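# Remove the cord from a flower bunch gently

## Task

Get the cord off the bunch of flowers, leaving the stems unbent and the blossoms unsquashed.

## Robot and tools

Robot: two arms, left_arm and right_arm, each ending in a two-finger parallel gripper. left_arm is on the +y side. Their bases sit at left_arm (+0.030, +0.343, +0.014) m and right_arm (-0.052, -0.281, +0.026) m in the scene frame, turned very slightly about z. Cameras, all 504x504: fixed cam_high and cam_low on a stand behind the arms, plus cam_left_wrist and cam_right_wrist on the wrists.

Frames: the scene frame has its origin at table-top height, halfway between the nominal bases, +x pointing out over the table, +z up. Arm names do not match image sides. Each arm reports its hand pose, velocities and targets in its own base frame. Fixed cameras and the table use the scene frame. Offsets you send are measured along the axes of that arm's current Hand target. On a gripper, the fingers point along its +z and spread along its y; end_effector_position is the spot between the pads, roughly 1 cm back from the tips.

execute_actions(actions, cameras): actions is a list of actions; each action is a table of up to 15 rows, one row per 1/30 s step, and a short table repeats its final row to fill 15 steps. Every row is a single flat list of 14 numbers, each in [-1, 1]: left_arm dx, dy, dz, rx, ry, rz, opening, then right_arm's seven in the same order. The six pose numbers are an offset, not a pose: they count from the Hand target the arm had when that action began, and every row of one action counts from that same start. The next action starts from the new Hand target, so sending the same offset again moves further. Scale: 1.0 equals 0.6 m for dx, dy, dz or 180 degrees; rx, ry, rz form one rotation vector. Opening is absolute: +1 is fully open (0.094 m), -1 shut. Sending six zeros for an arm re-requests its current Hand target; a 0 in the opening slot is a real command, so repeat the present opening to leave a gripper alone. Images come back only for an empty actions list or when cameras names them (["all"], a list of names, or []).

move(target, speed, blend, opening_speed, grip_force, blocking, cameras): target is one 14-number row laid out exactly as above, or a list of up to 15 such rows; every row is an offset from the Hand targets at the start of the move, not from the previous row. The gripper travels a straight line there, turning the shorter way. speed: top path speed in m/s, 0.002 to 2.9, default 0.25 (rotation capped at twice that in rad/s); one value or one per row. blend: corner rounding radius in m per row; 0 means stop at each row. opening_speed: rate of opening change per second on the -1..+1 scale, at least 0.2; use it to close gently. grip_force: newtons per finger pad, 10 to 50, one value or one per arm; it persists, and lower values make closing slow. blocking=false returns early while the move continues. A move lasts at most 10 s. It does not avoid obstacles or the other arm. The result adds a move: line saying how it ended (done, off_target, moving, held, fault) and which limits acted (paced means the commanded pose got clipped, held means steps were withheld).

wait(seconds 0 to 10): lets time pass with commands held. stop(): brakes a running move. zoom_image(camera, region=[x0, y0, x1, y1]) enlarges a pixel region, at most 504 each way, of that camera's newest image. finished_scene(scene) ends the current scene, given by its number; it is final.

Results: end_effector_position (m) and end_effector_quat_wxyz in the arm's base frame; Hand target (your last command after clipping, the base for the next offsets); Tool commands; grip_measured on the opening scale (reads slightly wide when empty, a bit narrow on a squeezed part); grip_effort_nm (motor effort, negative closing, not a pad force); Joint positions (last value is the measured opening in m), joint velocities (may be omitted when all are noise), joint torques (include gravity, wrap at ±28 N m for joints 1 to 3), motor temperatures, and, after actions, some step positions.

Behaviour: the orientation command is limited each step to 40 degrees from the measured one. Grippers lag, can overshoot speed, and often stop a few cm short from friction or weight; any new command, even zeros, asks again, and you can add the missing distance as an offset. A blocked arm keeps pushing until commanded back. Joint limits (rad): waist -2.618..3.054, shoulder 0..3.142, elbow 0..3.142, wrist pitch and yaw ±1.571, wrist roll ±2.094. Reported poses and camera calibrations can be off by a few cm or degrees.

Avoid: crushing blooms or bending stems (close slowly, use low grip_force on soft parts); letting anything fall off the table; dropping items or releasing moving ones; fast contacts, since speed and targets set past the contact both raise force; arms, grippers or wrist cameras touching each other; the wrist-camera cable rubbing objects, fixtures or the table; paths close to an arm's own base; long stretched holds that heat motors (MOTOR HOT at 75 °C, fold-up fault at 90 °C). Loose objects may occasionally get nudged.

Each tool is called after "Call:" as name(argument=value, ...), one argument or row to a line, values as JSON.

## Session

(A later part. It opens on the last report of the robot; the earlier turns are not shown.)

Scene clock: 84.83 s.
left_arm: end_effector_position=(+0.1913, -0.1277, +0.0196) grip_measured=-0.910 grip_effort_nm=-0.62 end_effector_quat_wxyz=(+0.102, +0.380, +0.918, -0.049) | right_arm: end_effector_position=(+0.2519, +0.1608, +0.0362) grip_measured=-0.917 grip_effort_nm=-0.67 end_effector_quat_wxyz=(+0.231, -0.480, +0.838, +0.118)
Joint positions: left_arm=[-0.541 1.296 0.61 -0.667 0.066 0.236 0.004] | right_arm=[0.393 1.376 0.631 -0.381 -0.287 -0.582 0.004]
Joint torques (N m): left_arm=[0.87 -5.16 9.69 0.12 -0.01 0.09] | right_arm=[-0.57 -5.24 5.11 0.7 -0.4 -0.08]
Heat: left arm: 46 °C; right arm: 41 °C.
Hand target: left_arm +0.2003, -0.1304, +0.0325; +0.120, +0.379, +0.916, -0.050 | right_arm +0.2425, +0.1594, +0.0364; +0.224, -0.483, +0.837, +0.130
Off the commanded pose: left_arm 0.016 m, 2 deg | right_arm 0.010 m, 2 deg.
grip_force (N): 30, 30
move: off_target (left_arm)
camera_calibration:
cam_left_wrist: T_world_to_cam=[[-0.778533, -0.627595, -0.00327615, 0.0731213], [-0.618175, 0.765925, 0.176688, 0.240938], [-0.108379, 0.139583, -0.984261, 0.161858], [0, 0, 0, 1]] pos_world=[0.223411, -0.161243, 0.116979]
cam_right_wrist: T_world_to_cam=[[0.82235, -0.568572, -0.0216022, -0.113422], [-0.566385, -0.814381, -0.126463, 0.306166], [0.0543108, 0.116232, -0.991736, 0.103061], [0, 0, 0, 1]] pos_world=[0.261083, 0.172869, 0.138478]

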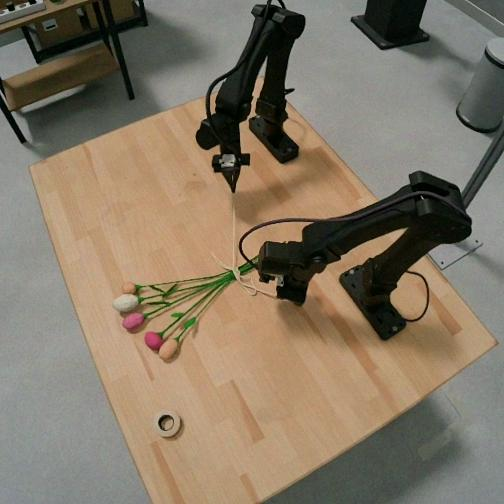

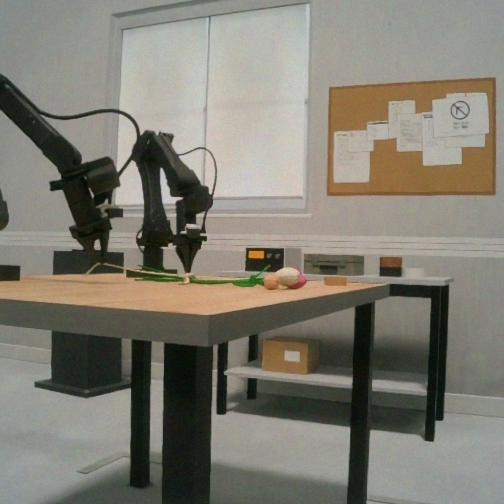

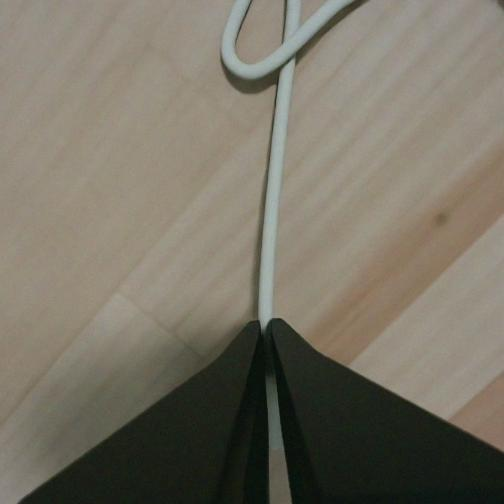

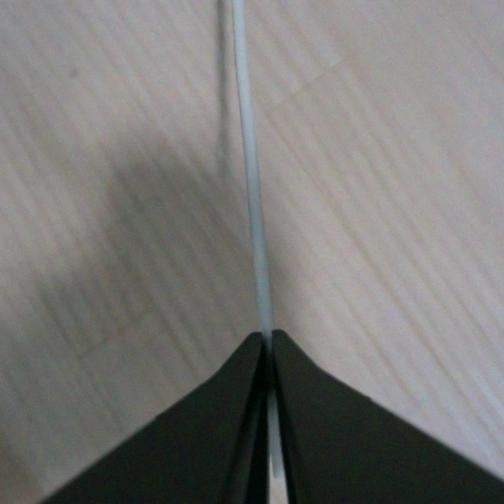

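Call:
move(
  target=[0,0,0,0,0,0,-1,0.095,-0.044,-0.055,0,0,0,-1],
  speed=0.06,
  cameras=["cam_left_wrist","cam_high"],
)

Call:
zoom_image(
  camera="cam_high",
  region=[190, 170, 310, 290],
)

Scene clock: 88.63 s.
left_arm: end_effector_position=(+0.1912, -0.1277, +0.0196) grip_measured=-0.910 grip_effort_nm=-0.62 end_effector_quat_wxyz=(+0.102, +0.380, +0.918, -0.049) | right_arm: end_effector_position=(+0.2425, +0.0867, +0.0357) grip_measured=-0.917 grip_effort_nm=-0.67 end_effector_quat_wxyz=(+0.227, -0.482, +0.839, +0.113)
Joint positions: left_arm=[-0.541 1.296 0.61 -0.667 0.066 0.236 0.004] | right_arm=[0.061 1.285 0.582 -0.539 -0.402 -0.914 0.004]
Joint torques (N m): left_arm=[0.83 -5.12 9.68 0.11 0.02 0.09] | right_arm=[-0.61 -4.25 5.2 0.52 -0.51 -0.08]
Heat: left arm: 46 °C; right arm: 41 °C.
Hand target: left_arm +0.2003, -0.1304, +0.0325; +0.120, +0.379, +0.916, -0.050 | right_arm +0.2326, +0.0892, +0.0365; +0.224, -0.483, +0.837, +0.129
Off the commanded pose: left_arm 0.016 m, 2 deg | right_arm 0.010 m, 2 deg.
grip_force (N): 30, 30
move: off_target (left_arm)
camera_calibration:
cam_left_wrist: T_world_to_cam=[[-0.77857, -0.62755, -0.00315619, 0.0731075], [-0.618075, 0.765924, 0.177039, 0.240755], [-0.108684, 0.139788, -0.984199, 0.161828], [0, 0, 0, 1]] pos_world=[0.223312, -0.161143, 0.116879]
Images, in order (width x height): cam_high 504x504, cam_left_wrist 504x504.

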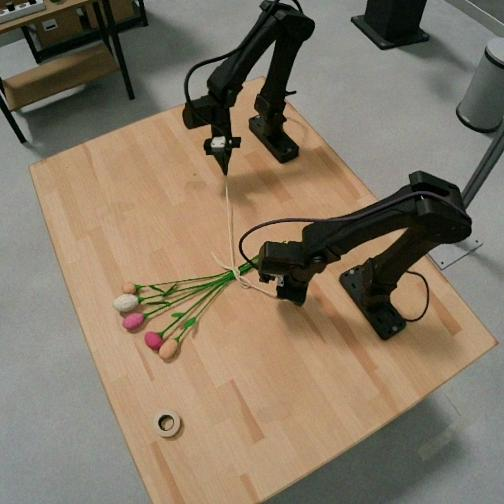

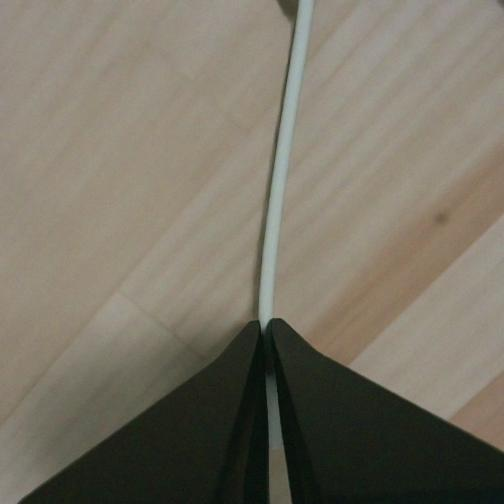

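Scaled by 4.200 from the camera's 504x504 image, which has a finer 720x720 frame.

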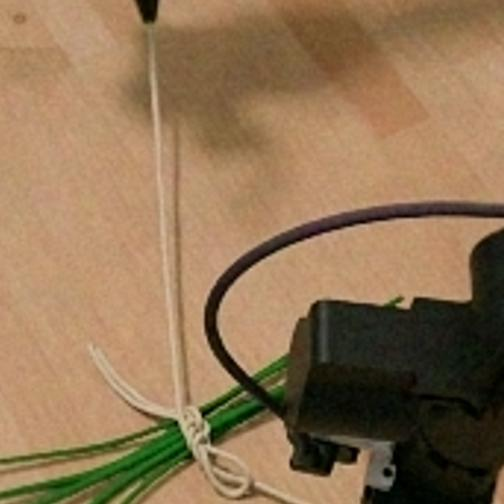

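Call:
move(
  target=[0,0,0,0,0,0,-1,0.0625,-0.042,-0.036,0,0,0,-1],
  speed=0.06,
  cameras=["cam_left_wrist","cam_high"],
)

Call:
zoom_image(
  camera="cam_high",
  region=[190, 190, 310, 310],
)

Scene clock: 91.57 s.
left_arm: end_effector_position=(+0.1912, -0.1277, +0.0196) grip_measured=-0.910 grip_effort_nm=-0.62 end_effector_quat_wxyz=(+0.102, +0.380, +0.918, -0.049) | right_arm: end_effector_position=(+0.2295, +0.0360, +0.0283) grip_measured=-0.917 grip_effort_nm=-0.67 end_effector_quat_wxyz=(+0.217, -0.482, +0.841, +0.115)
Joint positions: left_arm=[-0.541 1.296 0.61 -0.667 0.066 0.236 0.004] | right_arm=[-0.203 1.307 0.582 -0.657 -0.463 -1.2 0.004]
Joint torques (N m): left_arm=[0.81 -5.11 9.72 0.11 -0.02 0.07] | right_arm=[-0.58 -1.99 8.23 0.22 -0.57 -0.13]
Heat: left arm: 46 °C; right arm: 40 °C.
Hand target: left_arm +0.2003, -0.1304, +0.0325; +0.120, +0.379, +0.916, -0.050 | right_arm +0.2328, +0.0391, +0.0365; +0.224, -0.483, +0.837, +0.129
Off the commanded pose: left_arm 0.016 m, 2 deg | right_arm 0.009 m, 2 deg.
grip_force (N): 30, 30
move: off_target (left_arm)
camera_calibration:
cam_left_wrist: T_world_to_cam=[[-0.77857, -0.62755, -0.00315619, 0.0731075], [-0.618075, 0.765924, 0.177039, 0.240755], [-0.108684, 0.139788, -0.984199, 0.161828], [0, 0, 0, 1]] pos_world=[0.223312, -0.161143, 0.116879]
Images, in order (width x height): cam_high 504x504, cam_left_wrist 504x504.

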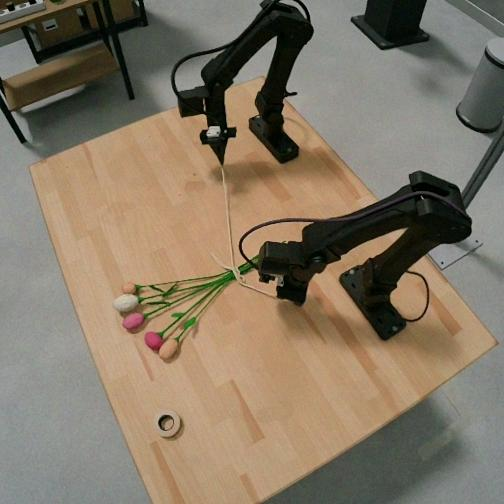

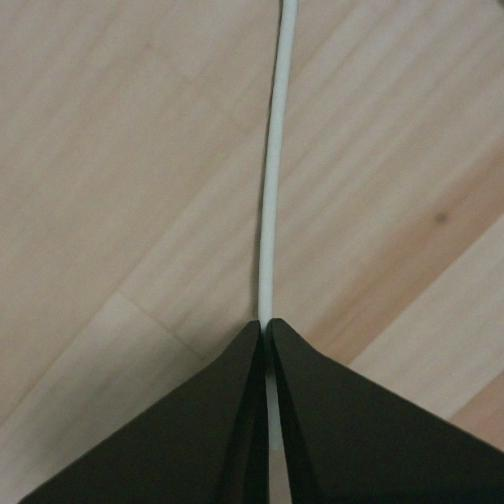

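Scaled by 4.200 from the camera's 504x504 image, which has a finer 720x720 frame.

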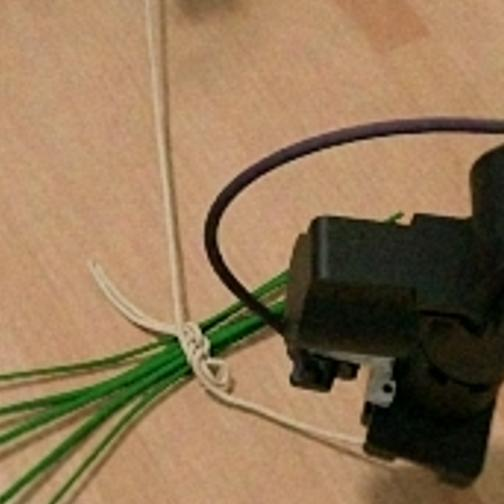

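Call:
move(
  target=[0,0,0,0,0,0,-1,0.047,-0.056,-0.0465,0.111,0,0.192,-1],
  speed=0.06,
  cameras=["cam_left_wrist","cam_high"],
)

Call:
zoom_image(
  camera="cam_high",
  region=[190, 190, 310, 310],
)

Scene clock: 100.37 s.
left_arm: end_effector_position=(+0.1912, -0.1277, +0.0196) grip_measured=-0.910 grip_effort_nm=-0.62 end_effector_quat_wxyz=(+0.102, +0.380, +0.918, -0.049) | right_arm: end_effector_position=(+0.2455, -0.0105, +0.0476) grip_measured=-0.917 grip_effort_nm=-0.67 end_effector_quat_wxyz=(+0.253, -0.174, +0.950, +0.046)
Joint positions: left_arm=[-0.541 1.296 0.61 -0.667 0.066 0.236 0.004] | right_arm=[-0.261 1.1 0.511 -0.545 -0.294 -0.558 0.004]
Joint torques (N m): left_arm=[0.85 -5.09 9.65 0.11 0 0.09] | right_arm=[-0.4 -2.99 5.41 0.96 -0.14 0.12]
Heat: left arm: 46 °C; right arm: 40 °C.
Hand target: left_arm +0.2003, -0.1304, +0.0325; +0.120, +0.379, +0.916, -0.050 | right_arm +0.2426, -0.0109, +0.0465; +0.255, -0.168, +0.951, +0.045
Off the commanded pose: left_arm 0.016 m, 2 deg | right_arm 0.003 m, 1 deg.
grip_force (N): 30, 30
move: off_target (left_arm)
camera_calibration:
cam_left_wrist: T_world_to_cam=[[-0.77857, -0.62755, -0.00315619, 0.0731075], [-0.618075, 0.765924, 0.177039, 0.240755], [-0.108684, 0.139788, -0.984199, 0.161828], [0, 0, 0, 1]] pos_world=[0.223312, -0.161143, 0.116879]
Images, in order (width x height): cam_high 504x504, cam_left_wrist 504x504.

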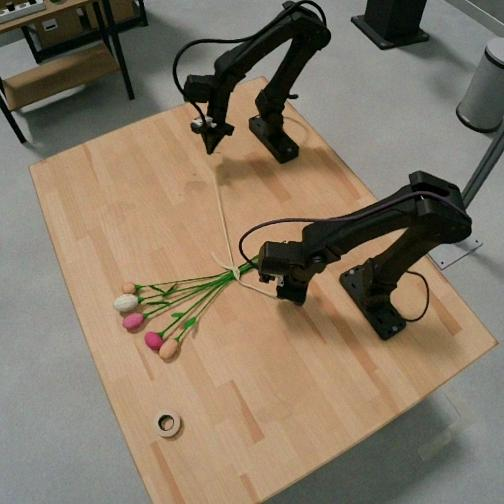

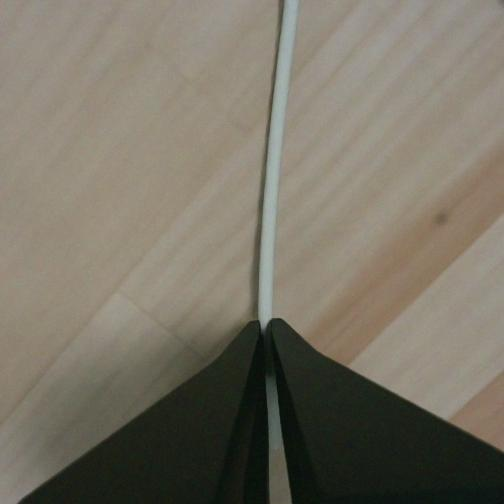

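Scaled by 4.200 from the camera's 504x504 image, which has a finer 720x720 frame.

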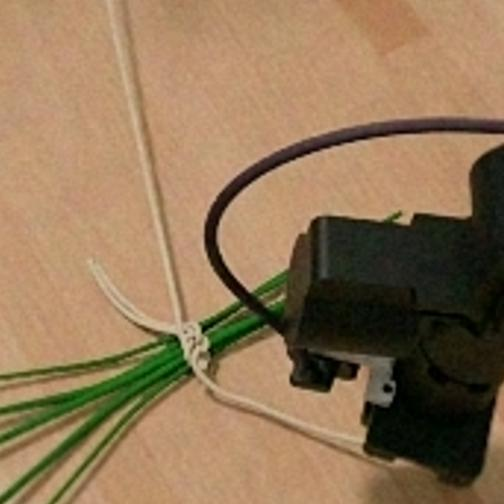

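Call:
move(
  target=[0,0,0,0,0,0,-1,0.027,-0.086,-0.016,0,0,0,-1],
  speed=0.06,
  cameras=["cam_left_wrist","cam_high"],
)

Call:
zoom_image(
  camera="cam_high",
  region=[190, 190, 310, 310],
)

Scene clock: 104.17 s.
left_arm: end_effector_position=(+0.1912, -0.1277, +0.0196) grip_measured=-0.910 grip_effort_nm=-0.62 end_effector_quat_wxyz=(+0.102, +0.380, +0.918, -0.049) | right_arm: end_effector_position=(+0.2374, -0.0665, +0.0378) grip_measured=-0.917 grip_effort_nm=-0.67 end_effector_quat_wxyz=(+0.246, -0.164, +0.955, +0.035)
Joint positions: left_arm=[-0.541 1.296 0.61 -0.667 0.066 0.236 0.004] | right_arm=[-0.548 1.211 0.547 -0.563 -0.374 -0.823 0.004]
Joint torques (N m): left_arm=[0.83 -5.18 9.63 0.11 0 0.09] | right_arm=[-0.58 -1.69 8.75 0.54 -0.47 -0.07]
Heat: left arm: 46 °C; right arm: 40 °C.
Hand target: left_arm +0.2003, -0.1304, +0.0325; +0.120, +0.379, +0.916, -0.050 | right_arm +0.2426, -0.0659, +0.0467; +0.255, -0.168, +0.951, +0.045
Off the commanded pose: left_arm 0.016 m, 2 deg | right_arm 0.010 m, 2 deg.
grip_force (N): 30, 30
move: off_target (left_arm)
camera_calibration:
cam_left_wrist: T_world_to_cam=[[-0.77857, -0.62755, -0.00315619, 0.0731075], [-0.618075, 0.765924, 0.177039, 0.240755], [-0.108684, 0.139788, -0.984199, 0.161828], [0, 0, 0, 1]] pos_world=[0.223312, -0.161143, 0.116879]
Images, in order (width x height): cam_high 504x504, cam_left_wrist 504x504.

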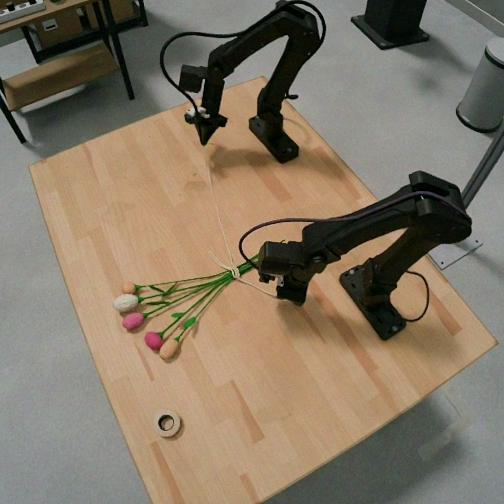

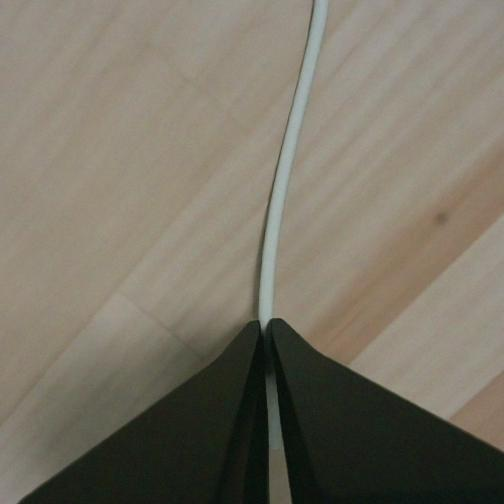

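Scaled by 4.200 from the camera's 504x504 image, which has a finer 720x720 frame.

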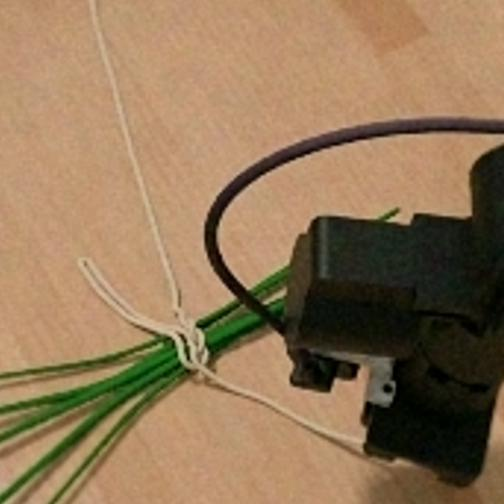

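Call:
move(
  target=[0,0,0,0,0,0,-1,0.02,-0.063,-0.012,0,0,0,-1],
  speed=0.06,
  cameras=["cam_left_wrist","cam_high","cam_low"],
)

Call:
zoom_image(
  camera="cam_high",
  region=[200, 230, 280, 310],
)

Scene clock: 107.00 s.
left_arm: end_effector_position=(+0.1912, -0.1277, +0.0196) grip_measured=-0.910 grip_effort_nm=-0.62 end_effector_quat_wxyz=(+0.102, +0.380, +0.918, -0.049) | right_arm: end_effector_position=(+0.2374, -0.1060, +0.0387) grip_measured=-0.917 grip_effort_nm=-0.67 end_effector_quat_wxyz=(+0.245, -0.165, +0.955, +0.035)
Joint positions: left_arm=[-0.541 1.296 0.61 -0.667 0.066 0.236 0.004] | right_arm=[-0.713 1.336 0.641 -0.6 -0.424 -0.996 0.004]
Joint torques (N m): left_arm=[0.85 -5.2 9.72 0.11 0 0.07] | right_arm=[-0.55 -2.37 8.57 0.4 -0.52 -0.07]
Heat: left arm: 46 °C; right arm: 40 °C.
Hand target: left_arm +0.2003, -0.1304, +0.0325; +0.120, +0.379, +0.916, -0.050 | right_arm +0.2425, -0.1062, +0.0469; +0.255, -0.168, +0.951, +0.045
Off the commanded pose: left_arm 0.016 m, 2 deg | right_arm 0.010 m, 2 deg.
grip_force (N): 30, 30
move: off_target (left_arm)
camera_calibration:
cam_left_wrist: T_world_to_cam=[[-0.77857, -0.62755, -0.00315619, 0.0731075], [-0.618075, 0.765924, 0.177039, 0.240755], [-0.108684, 0.139788, -0.984199, 0.161828], [0, 0, 0, 1]] pos_world=[0.223312, -0.161143, 0.116879]
Images, in order (width x height): cam_high 504x504, cam_low 504x504, cam_left_wrist 504x504.

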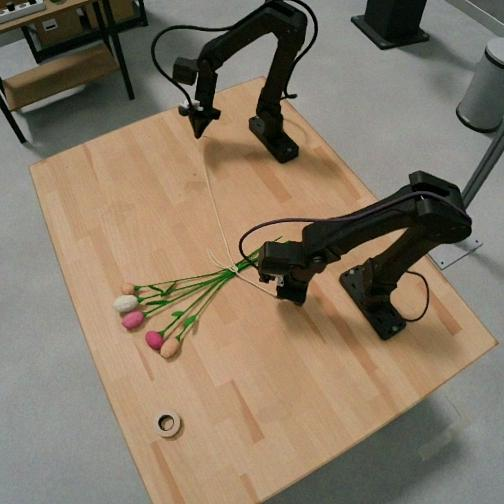

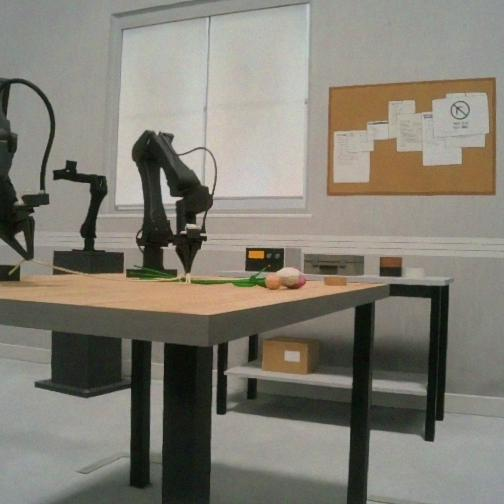

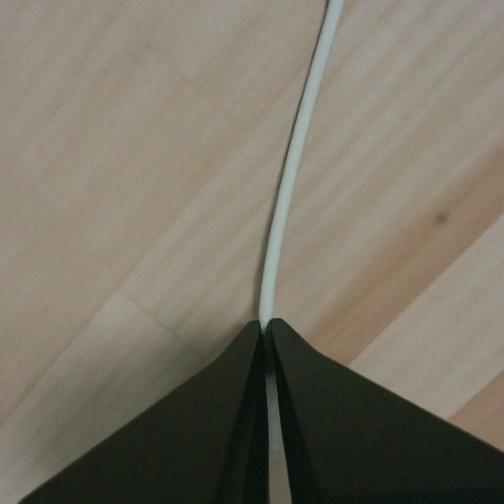

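Scaled by 6.300 from the camera's 504x504 image, which has a finer 720x720 frame.

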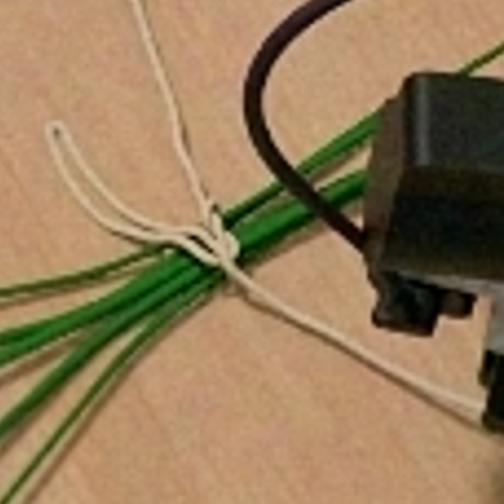

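Call:
move(
  target=[-0.028,0.187,-0.010,0,0,0,-1,0,0,0,0,0,0,-1],
  speed=0.06,
  cameras=["cam_left_wrist","cam_high","cam_low"],
)

Call:
zoom_image(
  camera="cam_high",
  region=[190, 200, 310, 320],
)

Scene clock: 113.07 s.
left_arm: end_effector_position=(+0.2840, -0.0600, +0.0373) grip_measured=-0.910 grip_effort_nm=-0.62 end_effector_quat_wxyz=(+0.117, +0.379, +0.917, -0.044) | right_arm: end_effector_position=(+0.2373, -0.1059, +0.0387) grip_measured=-0.917 grip_effort_nm=-0.67 end_effector_quat_wxyz=(+0.245, -0.165, +0.955, +0.036)
Joint positions: left_arm=[-0.121 1.525 0.871 -0.712 0.146 0.648 0.004] | right_arm=[-0.713 1.336 0.641 -0.6 -0.424 -0.996 0.004]
Joint torques (N m): left_arm=[0.61 -4.83 9.69 0.08 0.22 0.09] | right_arm=[-0.58 -2.37 8.54 0.4 -0.52 -0.08]
Heat: left arm: 47 °C; right arm: 40 °C.
Hand target: left_arm +0.2900, -0.0613, +0.0426; +0.120, +0.379, +0.916, -0.050 | right_arm +0.2424, -0.1062, +0.0469; +0.255, -0.168, +0.951, +0.045
Off the commanded pose: left_arm 0.008 m, 1 deg | right_arm 0.010 m, 2 deg.
grip_force (N): 30, 30
move: done
camera_calibration:
cam_left_wrist: T_world_to_cam=[[-0.776399, -0.629699, -0.0261557, 0.187973], [-0.625376, 0.764594, 0.155887, 0.245978], [-0.0781634, 0.137388, -0.987429, 0.171274], [0, 0, 0, 1]] pos_world=[0.313158, -0.0932383, 0.135692]
Images, in order (width x height): cam_high 504x504, cam_low 504x504, cam_left_wrist 504x504.

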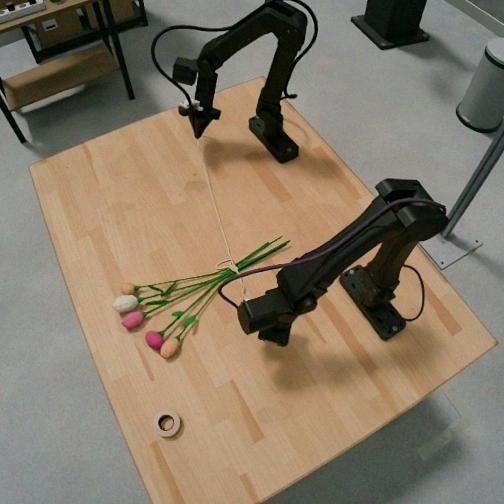

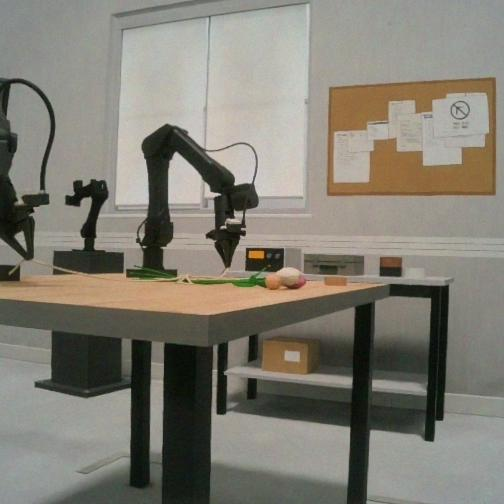

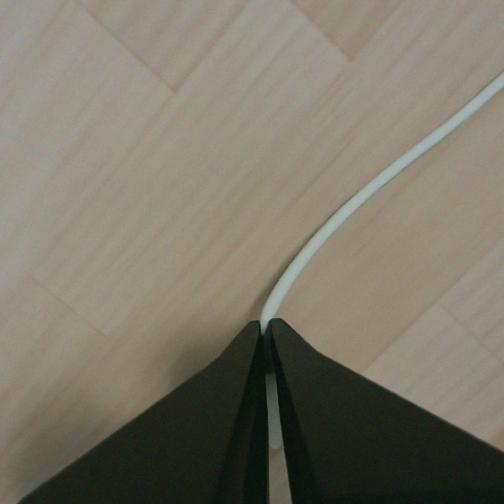

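Scaled by 4.200 from the camera's 504x504 image, which has a finer 720x720 frame.

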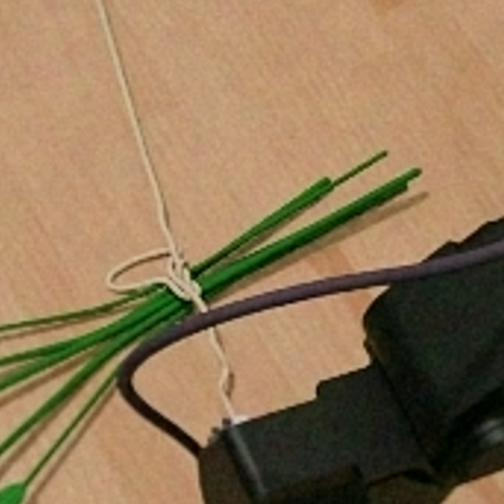

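Call:
move(
  target=[0.009,0.2,-0.011,0,0,0,-1,0,0,0,0,0,0,-1],
  speed=0.06,
  cameras=["cam_high","cam_low","cam_left_wrist"],
)

Call:
zoom_image(
  camera="cam_high",
  region=[190, 200, 310, 320],
)

Scene clock: 116.97 s.
left_arm: end_effector_position=(+0.3646, +0.0280, +0.0448) grip_measured=-0.910 grip_effort_nm=-0.62 end_effector_quat_wxyz=(+0.117, +0.379, +0.917, -0.043) | right_arm: end_effector_position=(+0.2373, -0.1059, +0.0387) grip_measured=-0.917 grip_effort_nm=-0.67 end_effector_quat_wxyz=(+0.245, -0.165, +0.955, +0.036)
Joint positions: left_arm=[0.17 1.833 1.25 -0.833 0.197 0.94 0.004] | right_arm=[-0.713 1.336 0.641 -0.6 -0.424 -0.996 0.004]
Joint torques (N m): left_arm=[0.65 -7.5 9.87 -0.06 0.21 0.09] | right_arm=[-0.58 -2.37 8.55 0.4 -0.51 -0.08]
Heat: left arm: 47 °C; right arm: 40 °C.
Hand target: left_arm +0.3698, +0.0284, +0.0475; +0.120, +0.379, +0.916, -0.050 | right_arm +0.2424, -0.1062, +0.0469; +0.255, -0.168, +0.951, +0.045
Off the commanded pose: left_arm 0.006 m, 1 deg | right_arm 0.010 m, 2 deg.
grip_force (N): 30, 30
move: done
camera_calibration:
cam_left_wrist: T_world_to_cam=[[-0.776145, -0.629913, -0.0284172, 0.306095], [-0.625827, 0.764037, 0.156803, 0.228019], [-0.0770606, 0.139486, -0.987221, 0.172349], [0, 0, 0, 1]] pos_world=[0.393556, -0.00544199, 0.143091]
Images, in order (width x height): cam_high 504x504, cam_low 504x504, cam_left_wrist 504x504.

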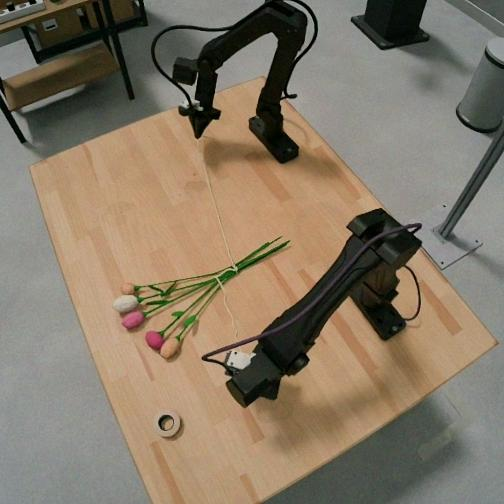

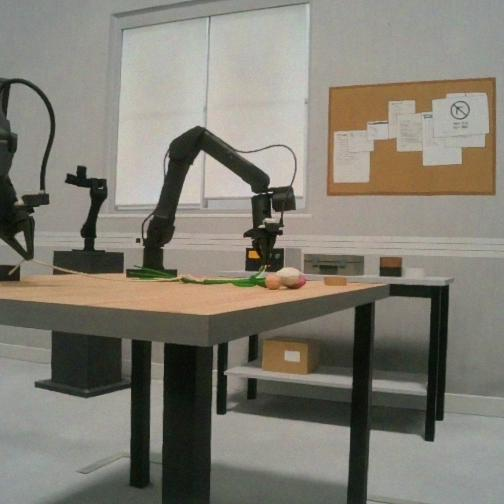

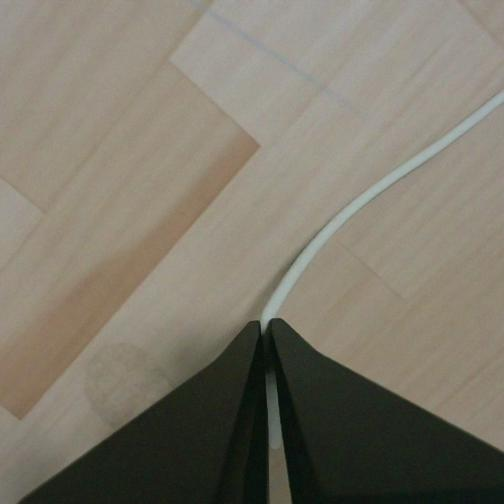

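Scaled by 4.200 from the camera's 504x504 image, which has a finer 720x720 frame.

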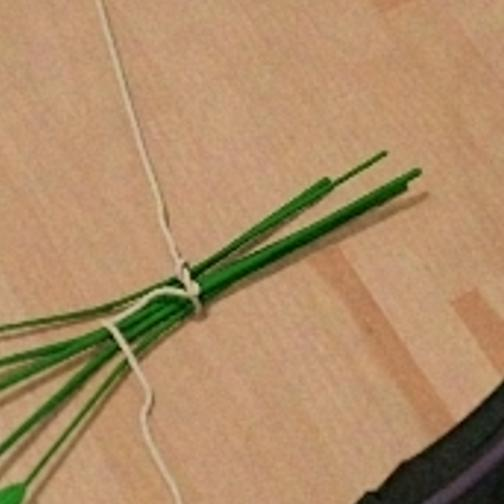

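Call:
move(
  target=[
    [0,0,0,0,0,0,-1,0.025,0,0.0433,0,0,0,-1],
    [0,0,0,0,0,0,-1,0.025,0,0.0433,0,0,0,-0.4],
    [0,0,0,0,0,0,-1,-0.08,0,-0.1,0,0,0,-0.4],
  ],
  speed=0.1,
  cameras=["cam_high","cam_low","cam_right_wrist"],
)

Call:
zoom_image(
  camera="cam_high",
  region=[190, 200, 310, 320],
)

Scene clock: 122.43 s.
left_arm: end_effector_position=(+0.3645, +0.0280, +0.0448) grip_measured=-0.910 grip_effort_nm=-0.62 end_effector_quat_wxyz=(+0.117, +0.380, +0.917, -0.043) | right_arm: end_effector_position=(+0.2503, -0.1055, +0.1094) grip_measured=-0.402 grip_effort_nm=0.10 end_effector_quat_wxyz=(+0.244, -0.166, +0.954, +0.044)
Joint positions: left_arm=[0.17 1.833 1.25 -0.833 0.197 0.94 0.004] | right_arm=[-0.68 1.294 0.905 -0.906 -0.425 -0.964 0.028]
Joint torques (N m): left_arm=[0.65 -7.56 9.92 -0.04 0.24 0.06] | right_arm=[0.5 -4.41 8.81 0.4 -0.37 0.07]
Heat: left arm: 48 °C; right arm: 40 °C.
Hand target: left_arm +0.3699, +0.0284, +0.0475; +0.120, +0.379, +0.916, -0.050 | right_arm +0.2534, -0.1022, +0.1230; +0.255, -0.168, +0.951, +0.045
Off the commanded pose: left_arm 0.006 m, 1 deg | right_arm 0.014 m, 1 deg.
grip_force (N): 30, 30
move: off_target (right_arm)
camera_calibration:
cam_right_wrist: T_world_to_cam=[[0.270956, -0.961456, -0.0467455, -0.162655], [-0.958748, -0.26522, -0.102276, 0.251226], [0.0859357, 0.0725294, -0.993657, 0.194307], [0, 0, 0, 1]] pos_world=[0.268237, -0.103848, 0.211166]
Images, in order (width x height): cam_high 504x504, cam_low 504x504, cam_right_wrist 504x504.

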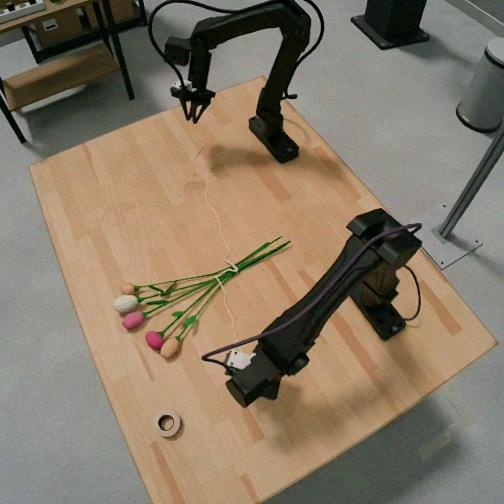

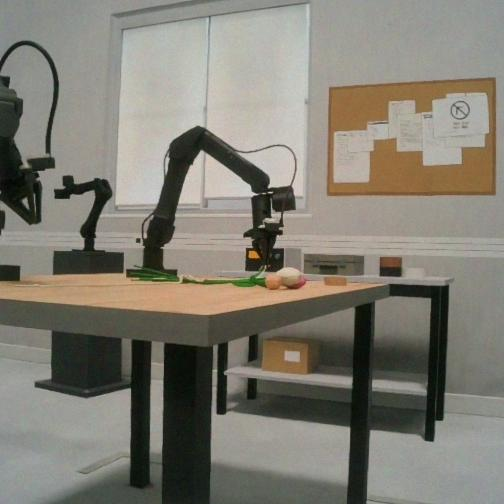

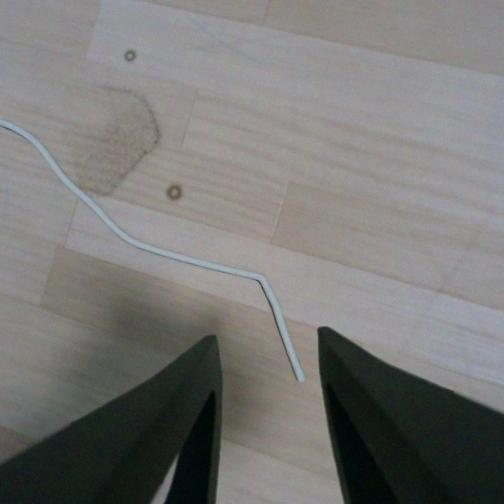

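Scaled by 4.200 from the camera's 504x504 image, which has a finer 720x720 frame.

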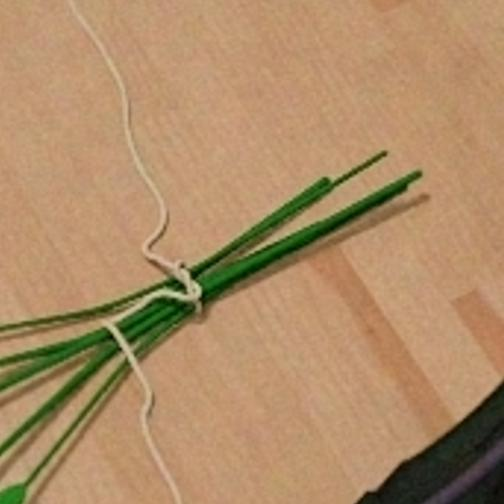

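Call:
move(
  target=[0.110,0.103,-0.030,0,0,0,-1,0,0,0,0,0,0,-0.4],
  speed=0.06,
  cameras=["cam_high","cam_low"],
)

Call:
zoom_image(
  camera="cam_high",
  region=[190, 200, 310, 320],
)

Scene clock: 126.67 s.
left_arm: end_effector_position=(+0.3602, +0.1198, +0.0459) grip_measured=-0.910 grip_effort_nm=-0.62 end_effector_quat_wxyz=(+0.116, +0.379, +0.917, -0.042) | right_arm: end_effector_position=(+0.2502, -0.1054, +0.1093) grip_measured=-0.402 grip_effort_nm=0.10 end_effector_quat_wxyz=(+0.244, -0.166, +0.954, +0.044)
Joint positions: left_arm=[0.425 1.929 1.387 -0.929 0.227 1.197 0.004] | right_arm=[-0.68 1.294 0.905 -0.907 -0.425 -0.964 0.028]
Joint torques (N m): left_arm=[0.44 -8.27 9.88 -0.11 0.26 0.05] | right_arm=[0.53 -4.46 8.81 0.37 -0.38 0.07]
Heat: left arm: 48 °C; right arm: 41 °C.
Hand target: left_arm +0.3652, +0.1206, +0.0478; +0.120, +0.379, +0.916, -0.050 | right_arm +0.2533, -0.1022, +0.1230; +0.255, -0.168, +0.951, +0.045
Off the commanded pose: left_arm 0.005 m, 1 deg | right_arm 0.014 m, 1 deg.
grip_force (N): 30, 30
move: off_target (right_arm)
Images, in order (width x height): cam_high 504x504, cam_low 504x504.

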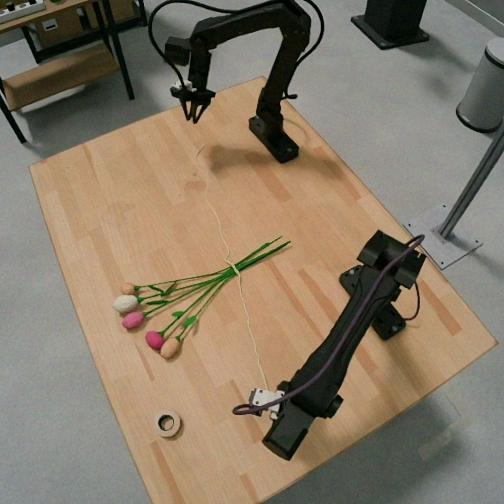

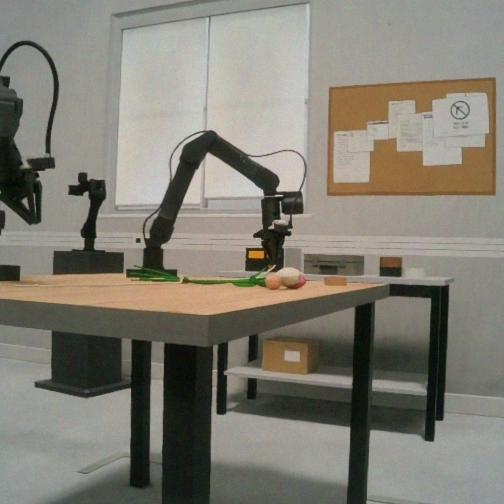

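Scaled by 4.200 from the camera's 504x504 image, which has a finer 720x720 frame.

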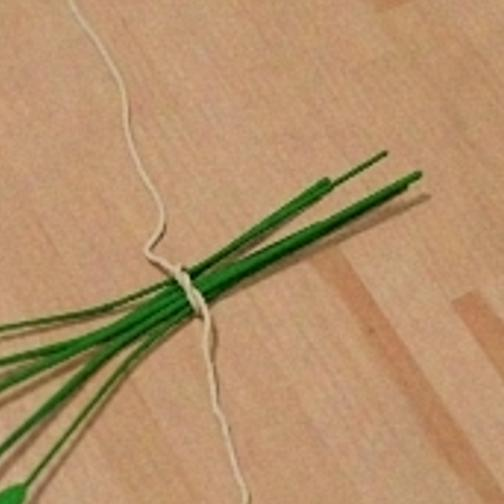

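Call:
move(
  target=[0.154,0.077,-0.041,-0.057,0,-0.214,-1,0,0,0,0,0,0,-0.4],
  speed=0.06,
  cameras=["cam_high","cam_low"],
)

Call:
zoom_image(
  camera="cam_high",
  region=[190, 200, 310, 320],
)

Scene clock: 134.40 s.
left_arm: end_effector_position=(+0.3336, +0.2172, +0.0471) grip_measured=-0.910 grip_effort_nm=-0.62 end_effector_quat_wxyz=(+0.127, +0.051, +0.991, -0.014) | right_arm: end_effector_position=(+0.2502, -0.1054, +0.1093) grip_measured=-0.402 grip_effort_nm=0.10 end_effector_quat_wxyz=(+0.244, -0.166, +0.954, +0.044)
Joint positions: left_arm=[0.658 1.929 1.387 -0.852 0.186 0.744 0.004] | right_arm=[-0.68 1.294 0.905 -0.907 -0.425 -0.964 0.028]
Joint torques (N m): left_arm=[0.85 -11.26 5.09 0.42 0.02 0.02] | right_arm=[0.5 -4.44 8.77 0.37 -0.37 0.07]
Heat: left arm: 48 °C; right arm: 42 °C.
Hand target: left_arm +0.3302, +0.2208, +0.0477; +0.130, +0.044, +0.991, -0.006 | right_arm +0.2533, -0.1022, +0.1230; +0.255, -0.168, +0.951, +0.045
Off the commanded pose: left_arm 0.005 m, 1 deg | right_arm 0.014 m, 1 deg.
grip_force (N): 30, 30
move: off_target (right_arm)
Images, in order (width x height): cam_high 504x504, cam_low 504x504.

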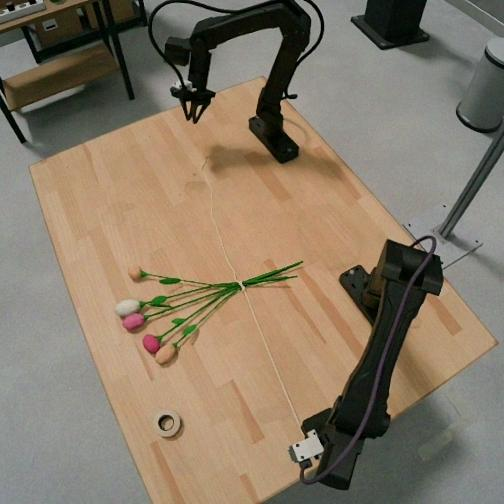

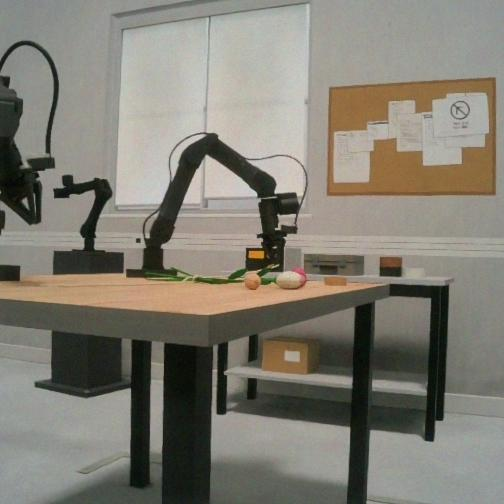

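Scaled by 4.200 from the camera's 504x504 image, which has a finer 720x720 frame.

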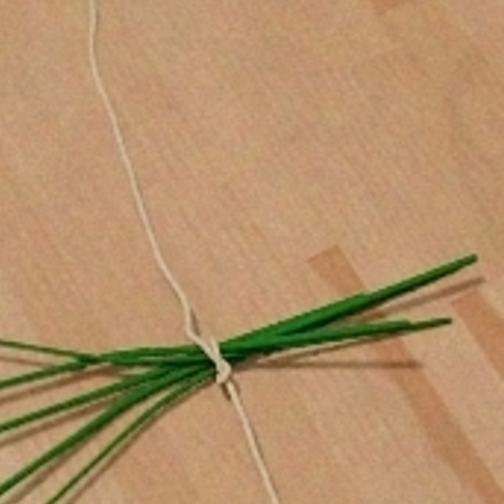

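Call:
move(
  target=[0.007,-0.042,0.015,0,0,0,-1,-0.352,0.743,0.203,0.0945,0,0.164,0],
  speed=0.2,
  cameras=["cam_high","cam_low","cam_right_wrist"],
)

Call:
zoom_image(
  camera="cam_right_wrist",
  region=[100, 50, 400, 350],
)

Scene clock: 151.17 s.
left_arm: end_effector_position=(+0.3245, +0.1977, +0.0291) grip_measured=-0.910 grip_effort_nm=-0.62 end_effector_quat_wxyz=(+0.118, +0.041, +0.992, -0.018) | right_arm: end_effector_position=(+0.3264, +0.4054, +0.1233) grip_measured=-0.002 grip_effort_nm=0.10 end_effector_quat_wxyz=(+0.250, +0.112, +0.962, -0.014)
Joint positions: left_arm=[0.627 1.897 1.27 -0.778 0.174 0.694 0.004] | right_arm=[1.05 2.486 2.529 -1.427 0.474 1.237 0.047]
Joint torques (N m): left_arm=[-0.7 -12.67 4.98 0.35 0.04 -0.03] | right_arm=[-0.16 -9.46 8.53 0.19 0.57 0.12]
Motor temperatures (°C): left_arm=[28 35 46 33 28 31 32] | right_arm=[29 36 43 38 28 27 28]
Heat: left arm: 46 °C; right arm: 43 °C.
Hand target: left_arm +0.3262, +0.1957, +0.0378; +0.130, +0.044, +0.991, -0.006 | right_arm +0.3293, +0.4001, +0.1229; +0.257, +0.118, +0.959, -0.031
Off the commanded pose: left_arm 0.009 m, 2 deg | right_arm 0.006 m, 2 deg.
grip_force (N): 30, 30
move: done
camera_calibration:
cam_right_wrist: T_world_to_cam=[[-0.289361, -0.954495, -0.0721753, 0.491834], [-0.949487, 0.295771, -0.10485, 0.2309], [0.121427, 0.0381899, -0.991865, 0.166762], [0, 0, 0, 1]] pos_world=[0.341305, 0.394791, 0.225114]
Images, in order (width x height): cam_high 504x504, cam_low 504x504, cam_right_wrist 504x504.

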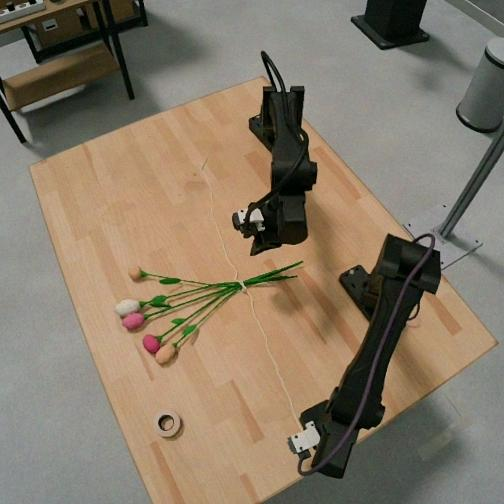

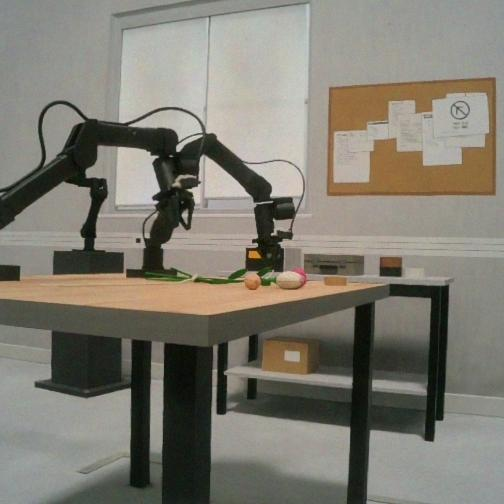

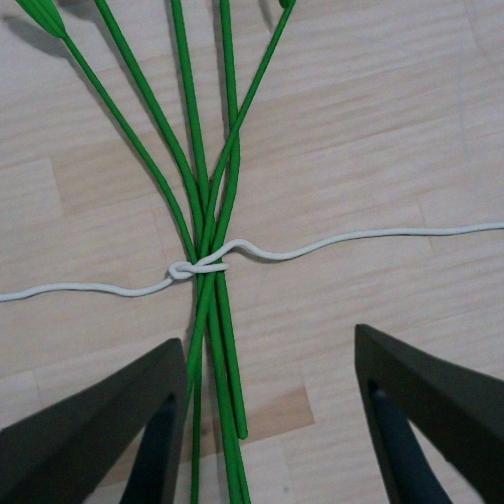

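Scaled by 1.680 from the camera's 504x504 image, which has a finer 720x720 frame.

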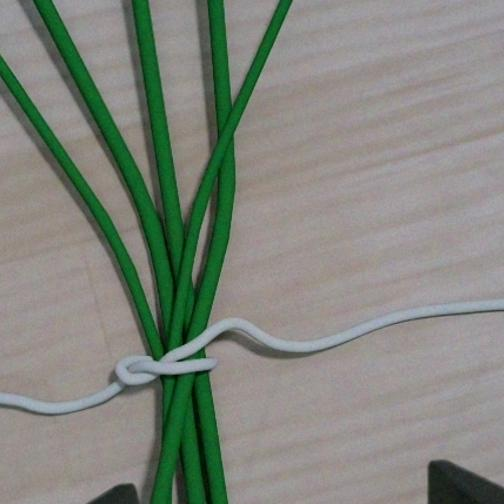

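Call:
zoom_image(
  camera="cam_right_wrist",
  region=[150, 230, 260, 300],
)

Scaled by 4.582 from the camera's 504x504 image, which has a finer 720x720 frame.

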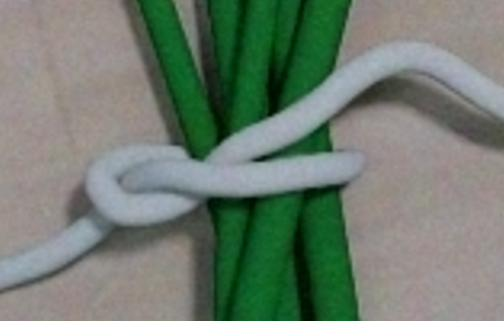

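Call:
move(
  target=[0,0,0,0,0,0,-1,0.075,0.053,0.136,0,0,0,0],
  speed=0.1,
  cameras=["cam_low","cam_right_wrist"],
)

Scene clock: 159.67 s.
left_arm: end_effector_position=(+0.3245, +0.1977, +0.0291) grip_measured=-0.910 grip_effort_nm=-0.62 end_effector_quat_wxyz=(+0.118, +0.041, +0.992, -0.018) | right_arm: end_effector_position=(+0.3396, +0.4312, +0.0333) grip_measured=-0.002 grip_effort_nm=0.10 end_effector_quat_wxyz=(+0.247, +0.116, +0.962, -0.021)
Joint positions: left_arm=[0.627 1.897 1.27 -0.778 0.174 0.694 0.004] | right_arm=[1.053 2.652 2.484 -1.235 0.475 1.253 0.047]
Joint torques (N m): left_arm=[-0.73 -12.67 4.93 0.36 0.04 -0.04] | right_arm=[0.66 -10.81 6.87 0.39 0.57 0.13]
Heat: left arm: 46 °C; right arm: 42 °C.
Hand target: left_arm +0.3262, +0.1957, +0.0378; +0.130, +0.044, +0.991, -0.006 | right_arm +0.3388, +0.4306, +0.0297; +0.257, +0.118, +0.959, -0.032
Off the commanded pose: left_arm 0.009 m, 2 deg | right_arm 0.004 m, 2 deg.
grip_force (N): 30, 30
move: done
camera_calibration:
cam_right_wrist: T_world_to_cam=[[-0.301216, -0.951628, -0.0606052, 0.516147], [-0.946614, 0.306073, -0.101195, 0.220814], [0.114849, 0.0268883, -0.993019, 0.082088], [0, 0, 0, 1]] pos_world=[0.355069, 0.421387, 0.135141]
Images, in order (width x height): cam_low 504x504, cam_right_wrist 504x504.

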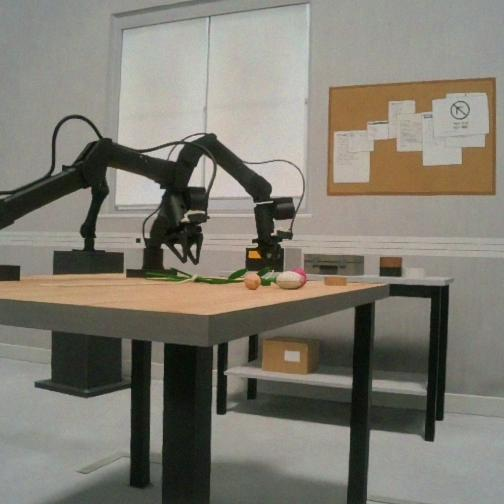

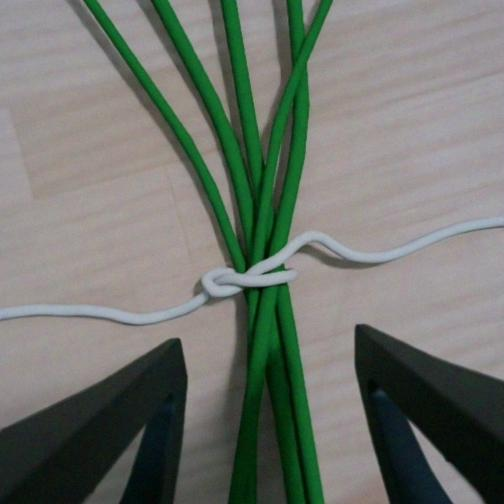

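Call:
move(
  target=[0,0,0,0,0,0,-1,0.040,0,0.036,0,0,0,0],
  speed=0.04,
  cameras=["cam_low","cam_right_wrist"],
)

Scene clock: 162.90 s.
left_arm: end_effector_position=(+0.3245, +0.1977, +0.0291) grip_measured=-0.910 grip_effort_nm=-0.62 end_effector_quat_wxyz=(+0.118, +0.041, +0.992, -0.018) | right_arm: end_effector_position=(+0.3311, +0.4386, +0.0040) grip_measured=-0.002 grip_effort_nm=0.10 end_effector_quat_wxyz=(+0.249, +0.117, +0.961, -0.016)
Joint positions: left_arm=[0.627 1.897 1.27 -0.778 0.174 0.694 0.004] | right_arm=[1.074 2.652 2.367 -1.117 0.477 1.275 0.047]
Joint torques (N m): left_arm=[-0.83 -12.67 4.92 0.35 0.05 -0.05] | right_arm=[0.53 -11.63 5.23 0.44 0.6 0.12]
Heat: left arm: 46 °C; right arm: 41 °C.
Hand target: left_arm +0.3262, +0.1957, +0.0378; +0.130, +0.044, +0.991, -0.006 | right_arm +0.3291, +0.4331, -0.0009; +0.257, +0.118, +0.959, -0.031
Off the commanded pose: left_arm 0.009 m, 2 deg | right_arm 0.008 m, 2 deg.
grip_force (N): 30, 30
move: done
camera_calibration:
cam_right_wrist: T_world_to_cam=[[-0.299714, -0.951325, -0.071783, 0.518239], [-0.946622, 0.305902, -0.101641, 0.20761], [0.118652, 0.0374883, -0.992228, 0.0477888], [0, 0, 0, 1]] pos_world=[0.346182, 0.427714, 0.10572]
Images, in order (width x height): cam_low 504x504, cam_right_wrist 504x504.

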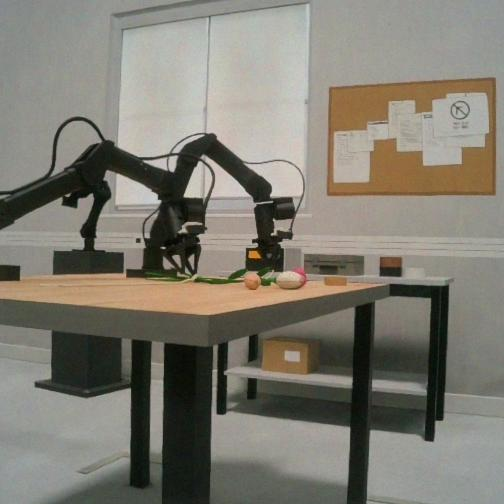

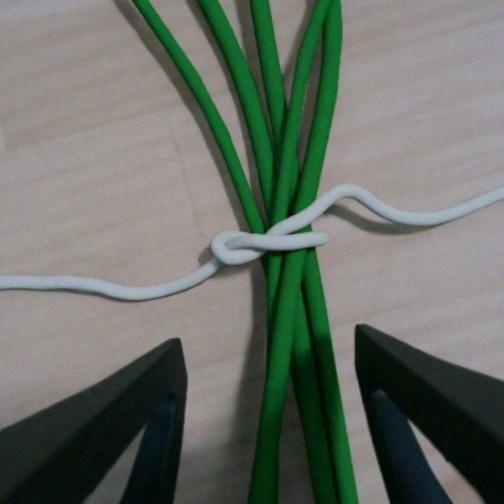

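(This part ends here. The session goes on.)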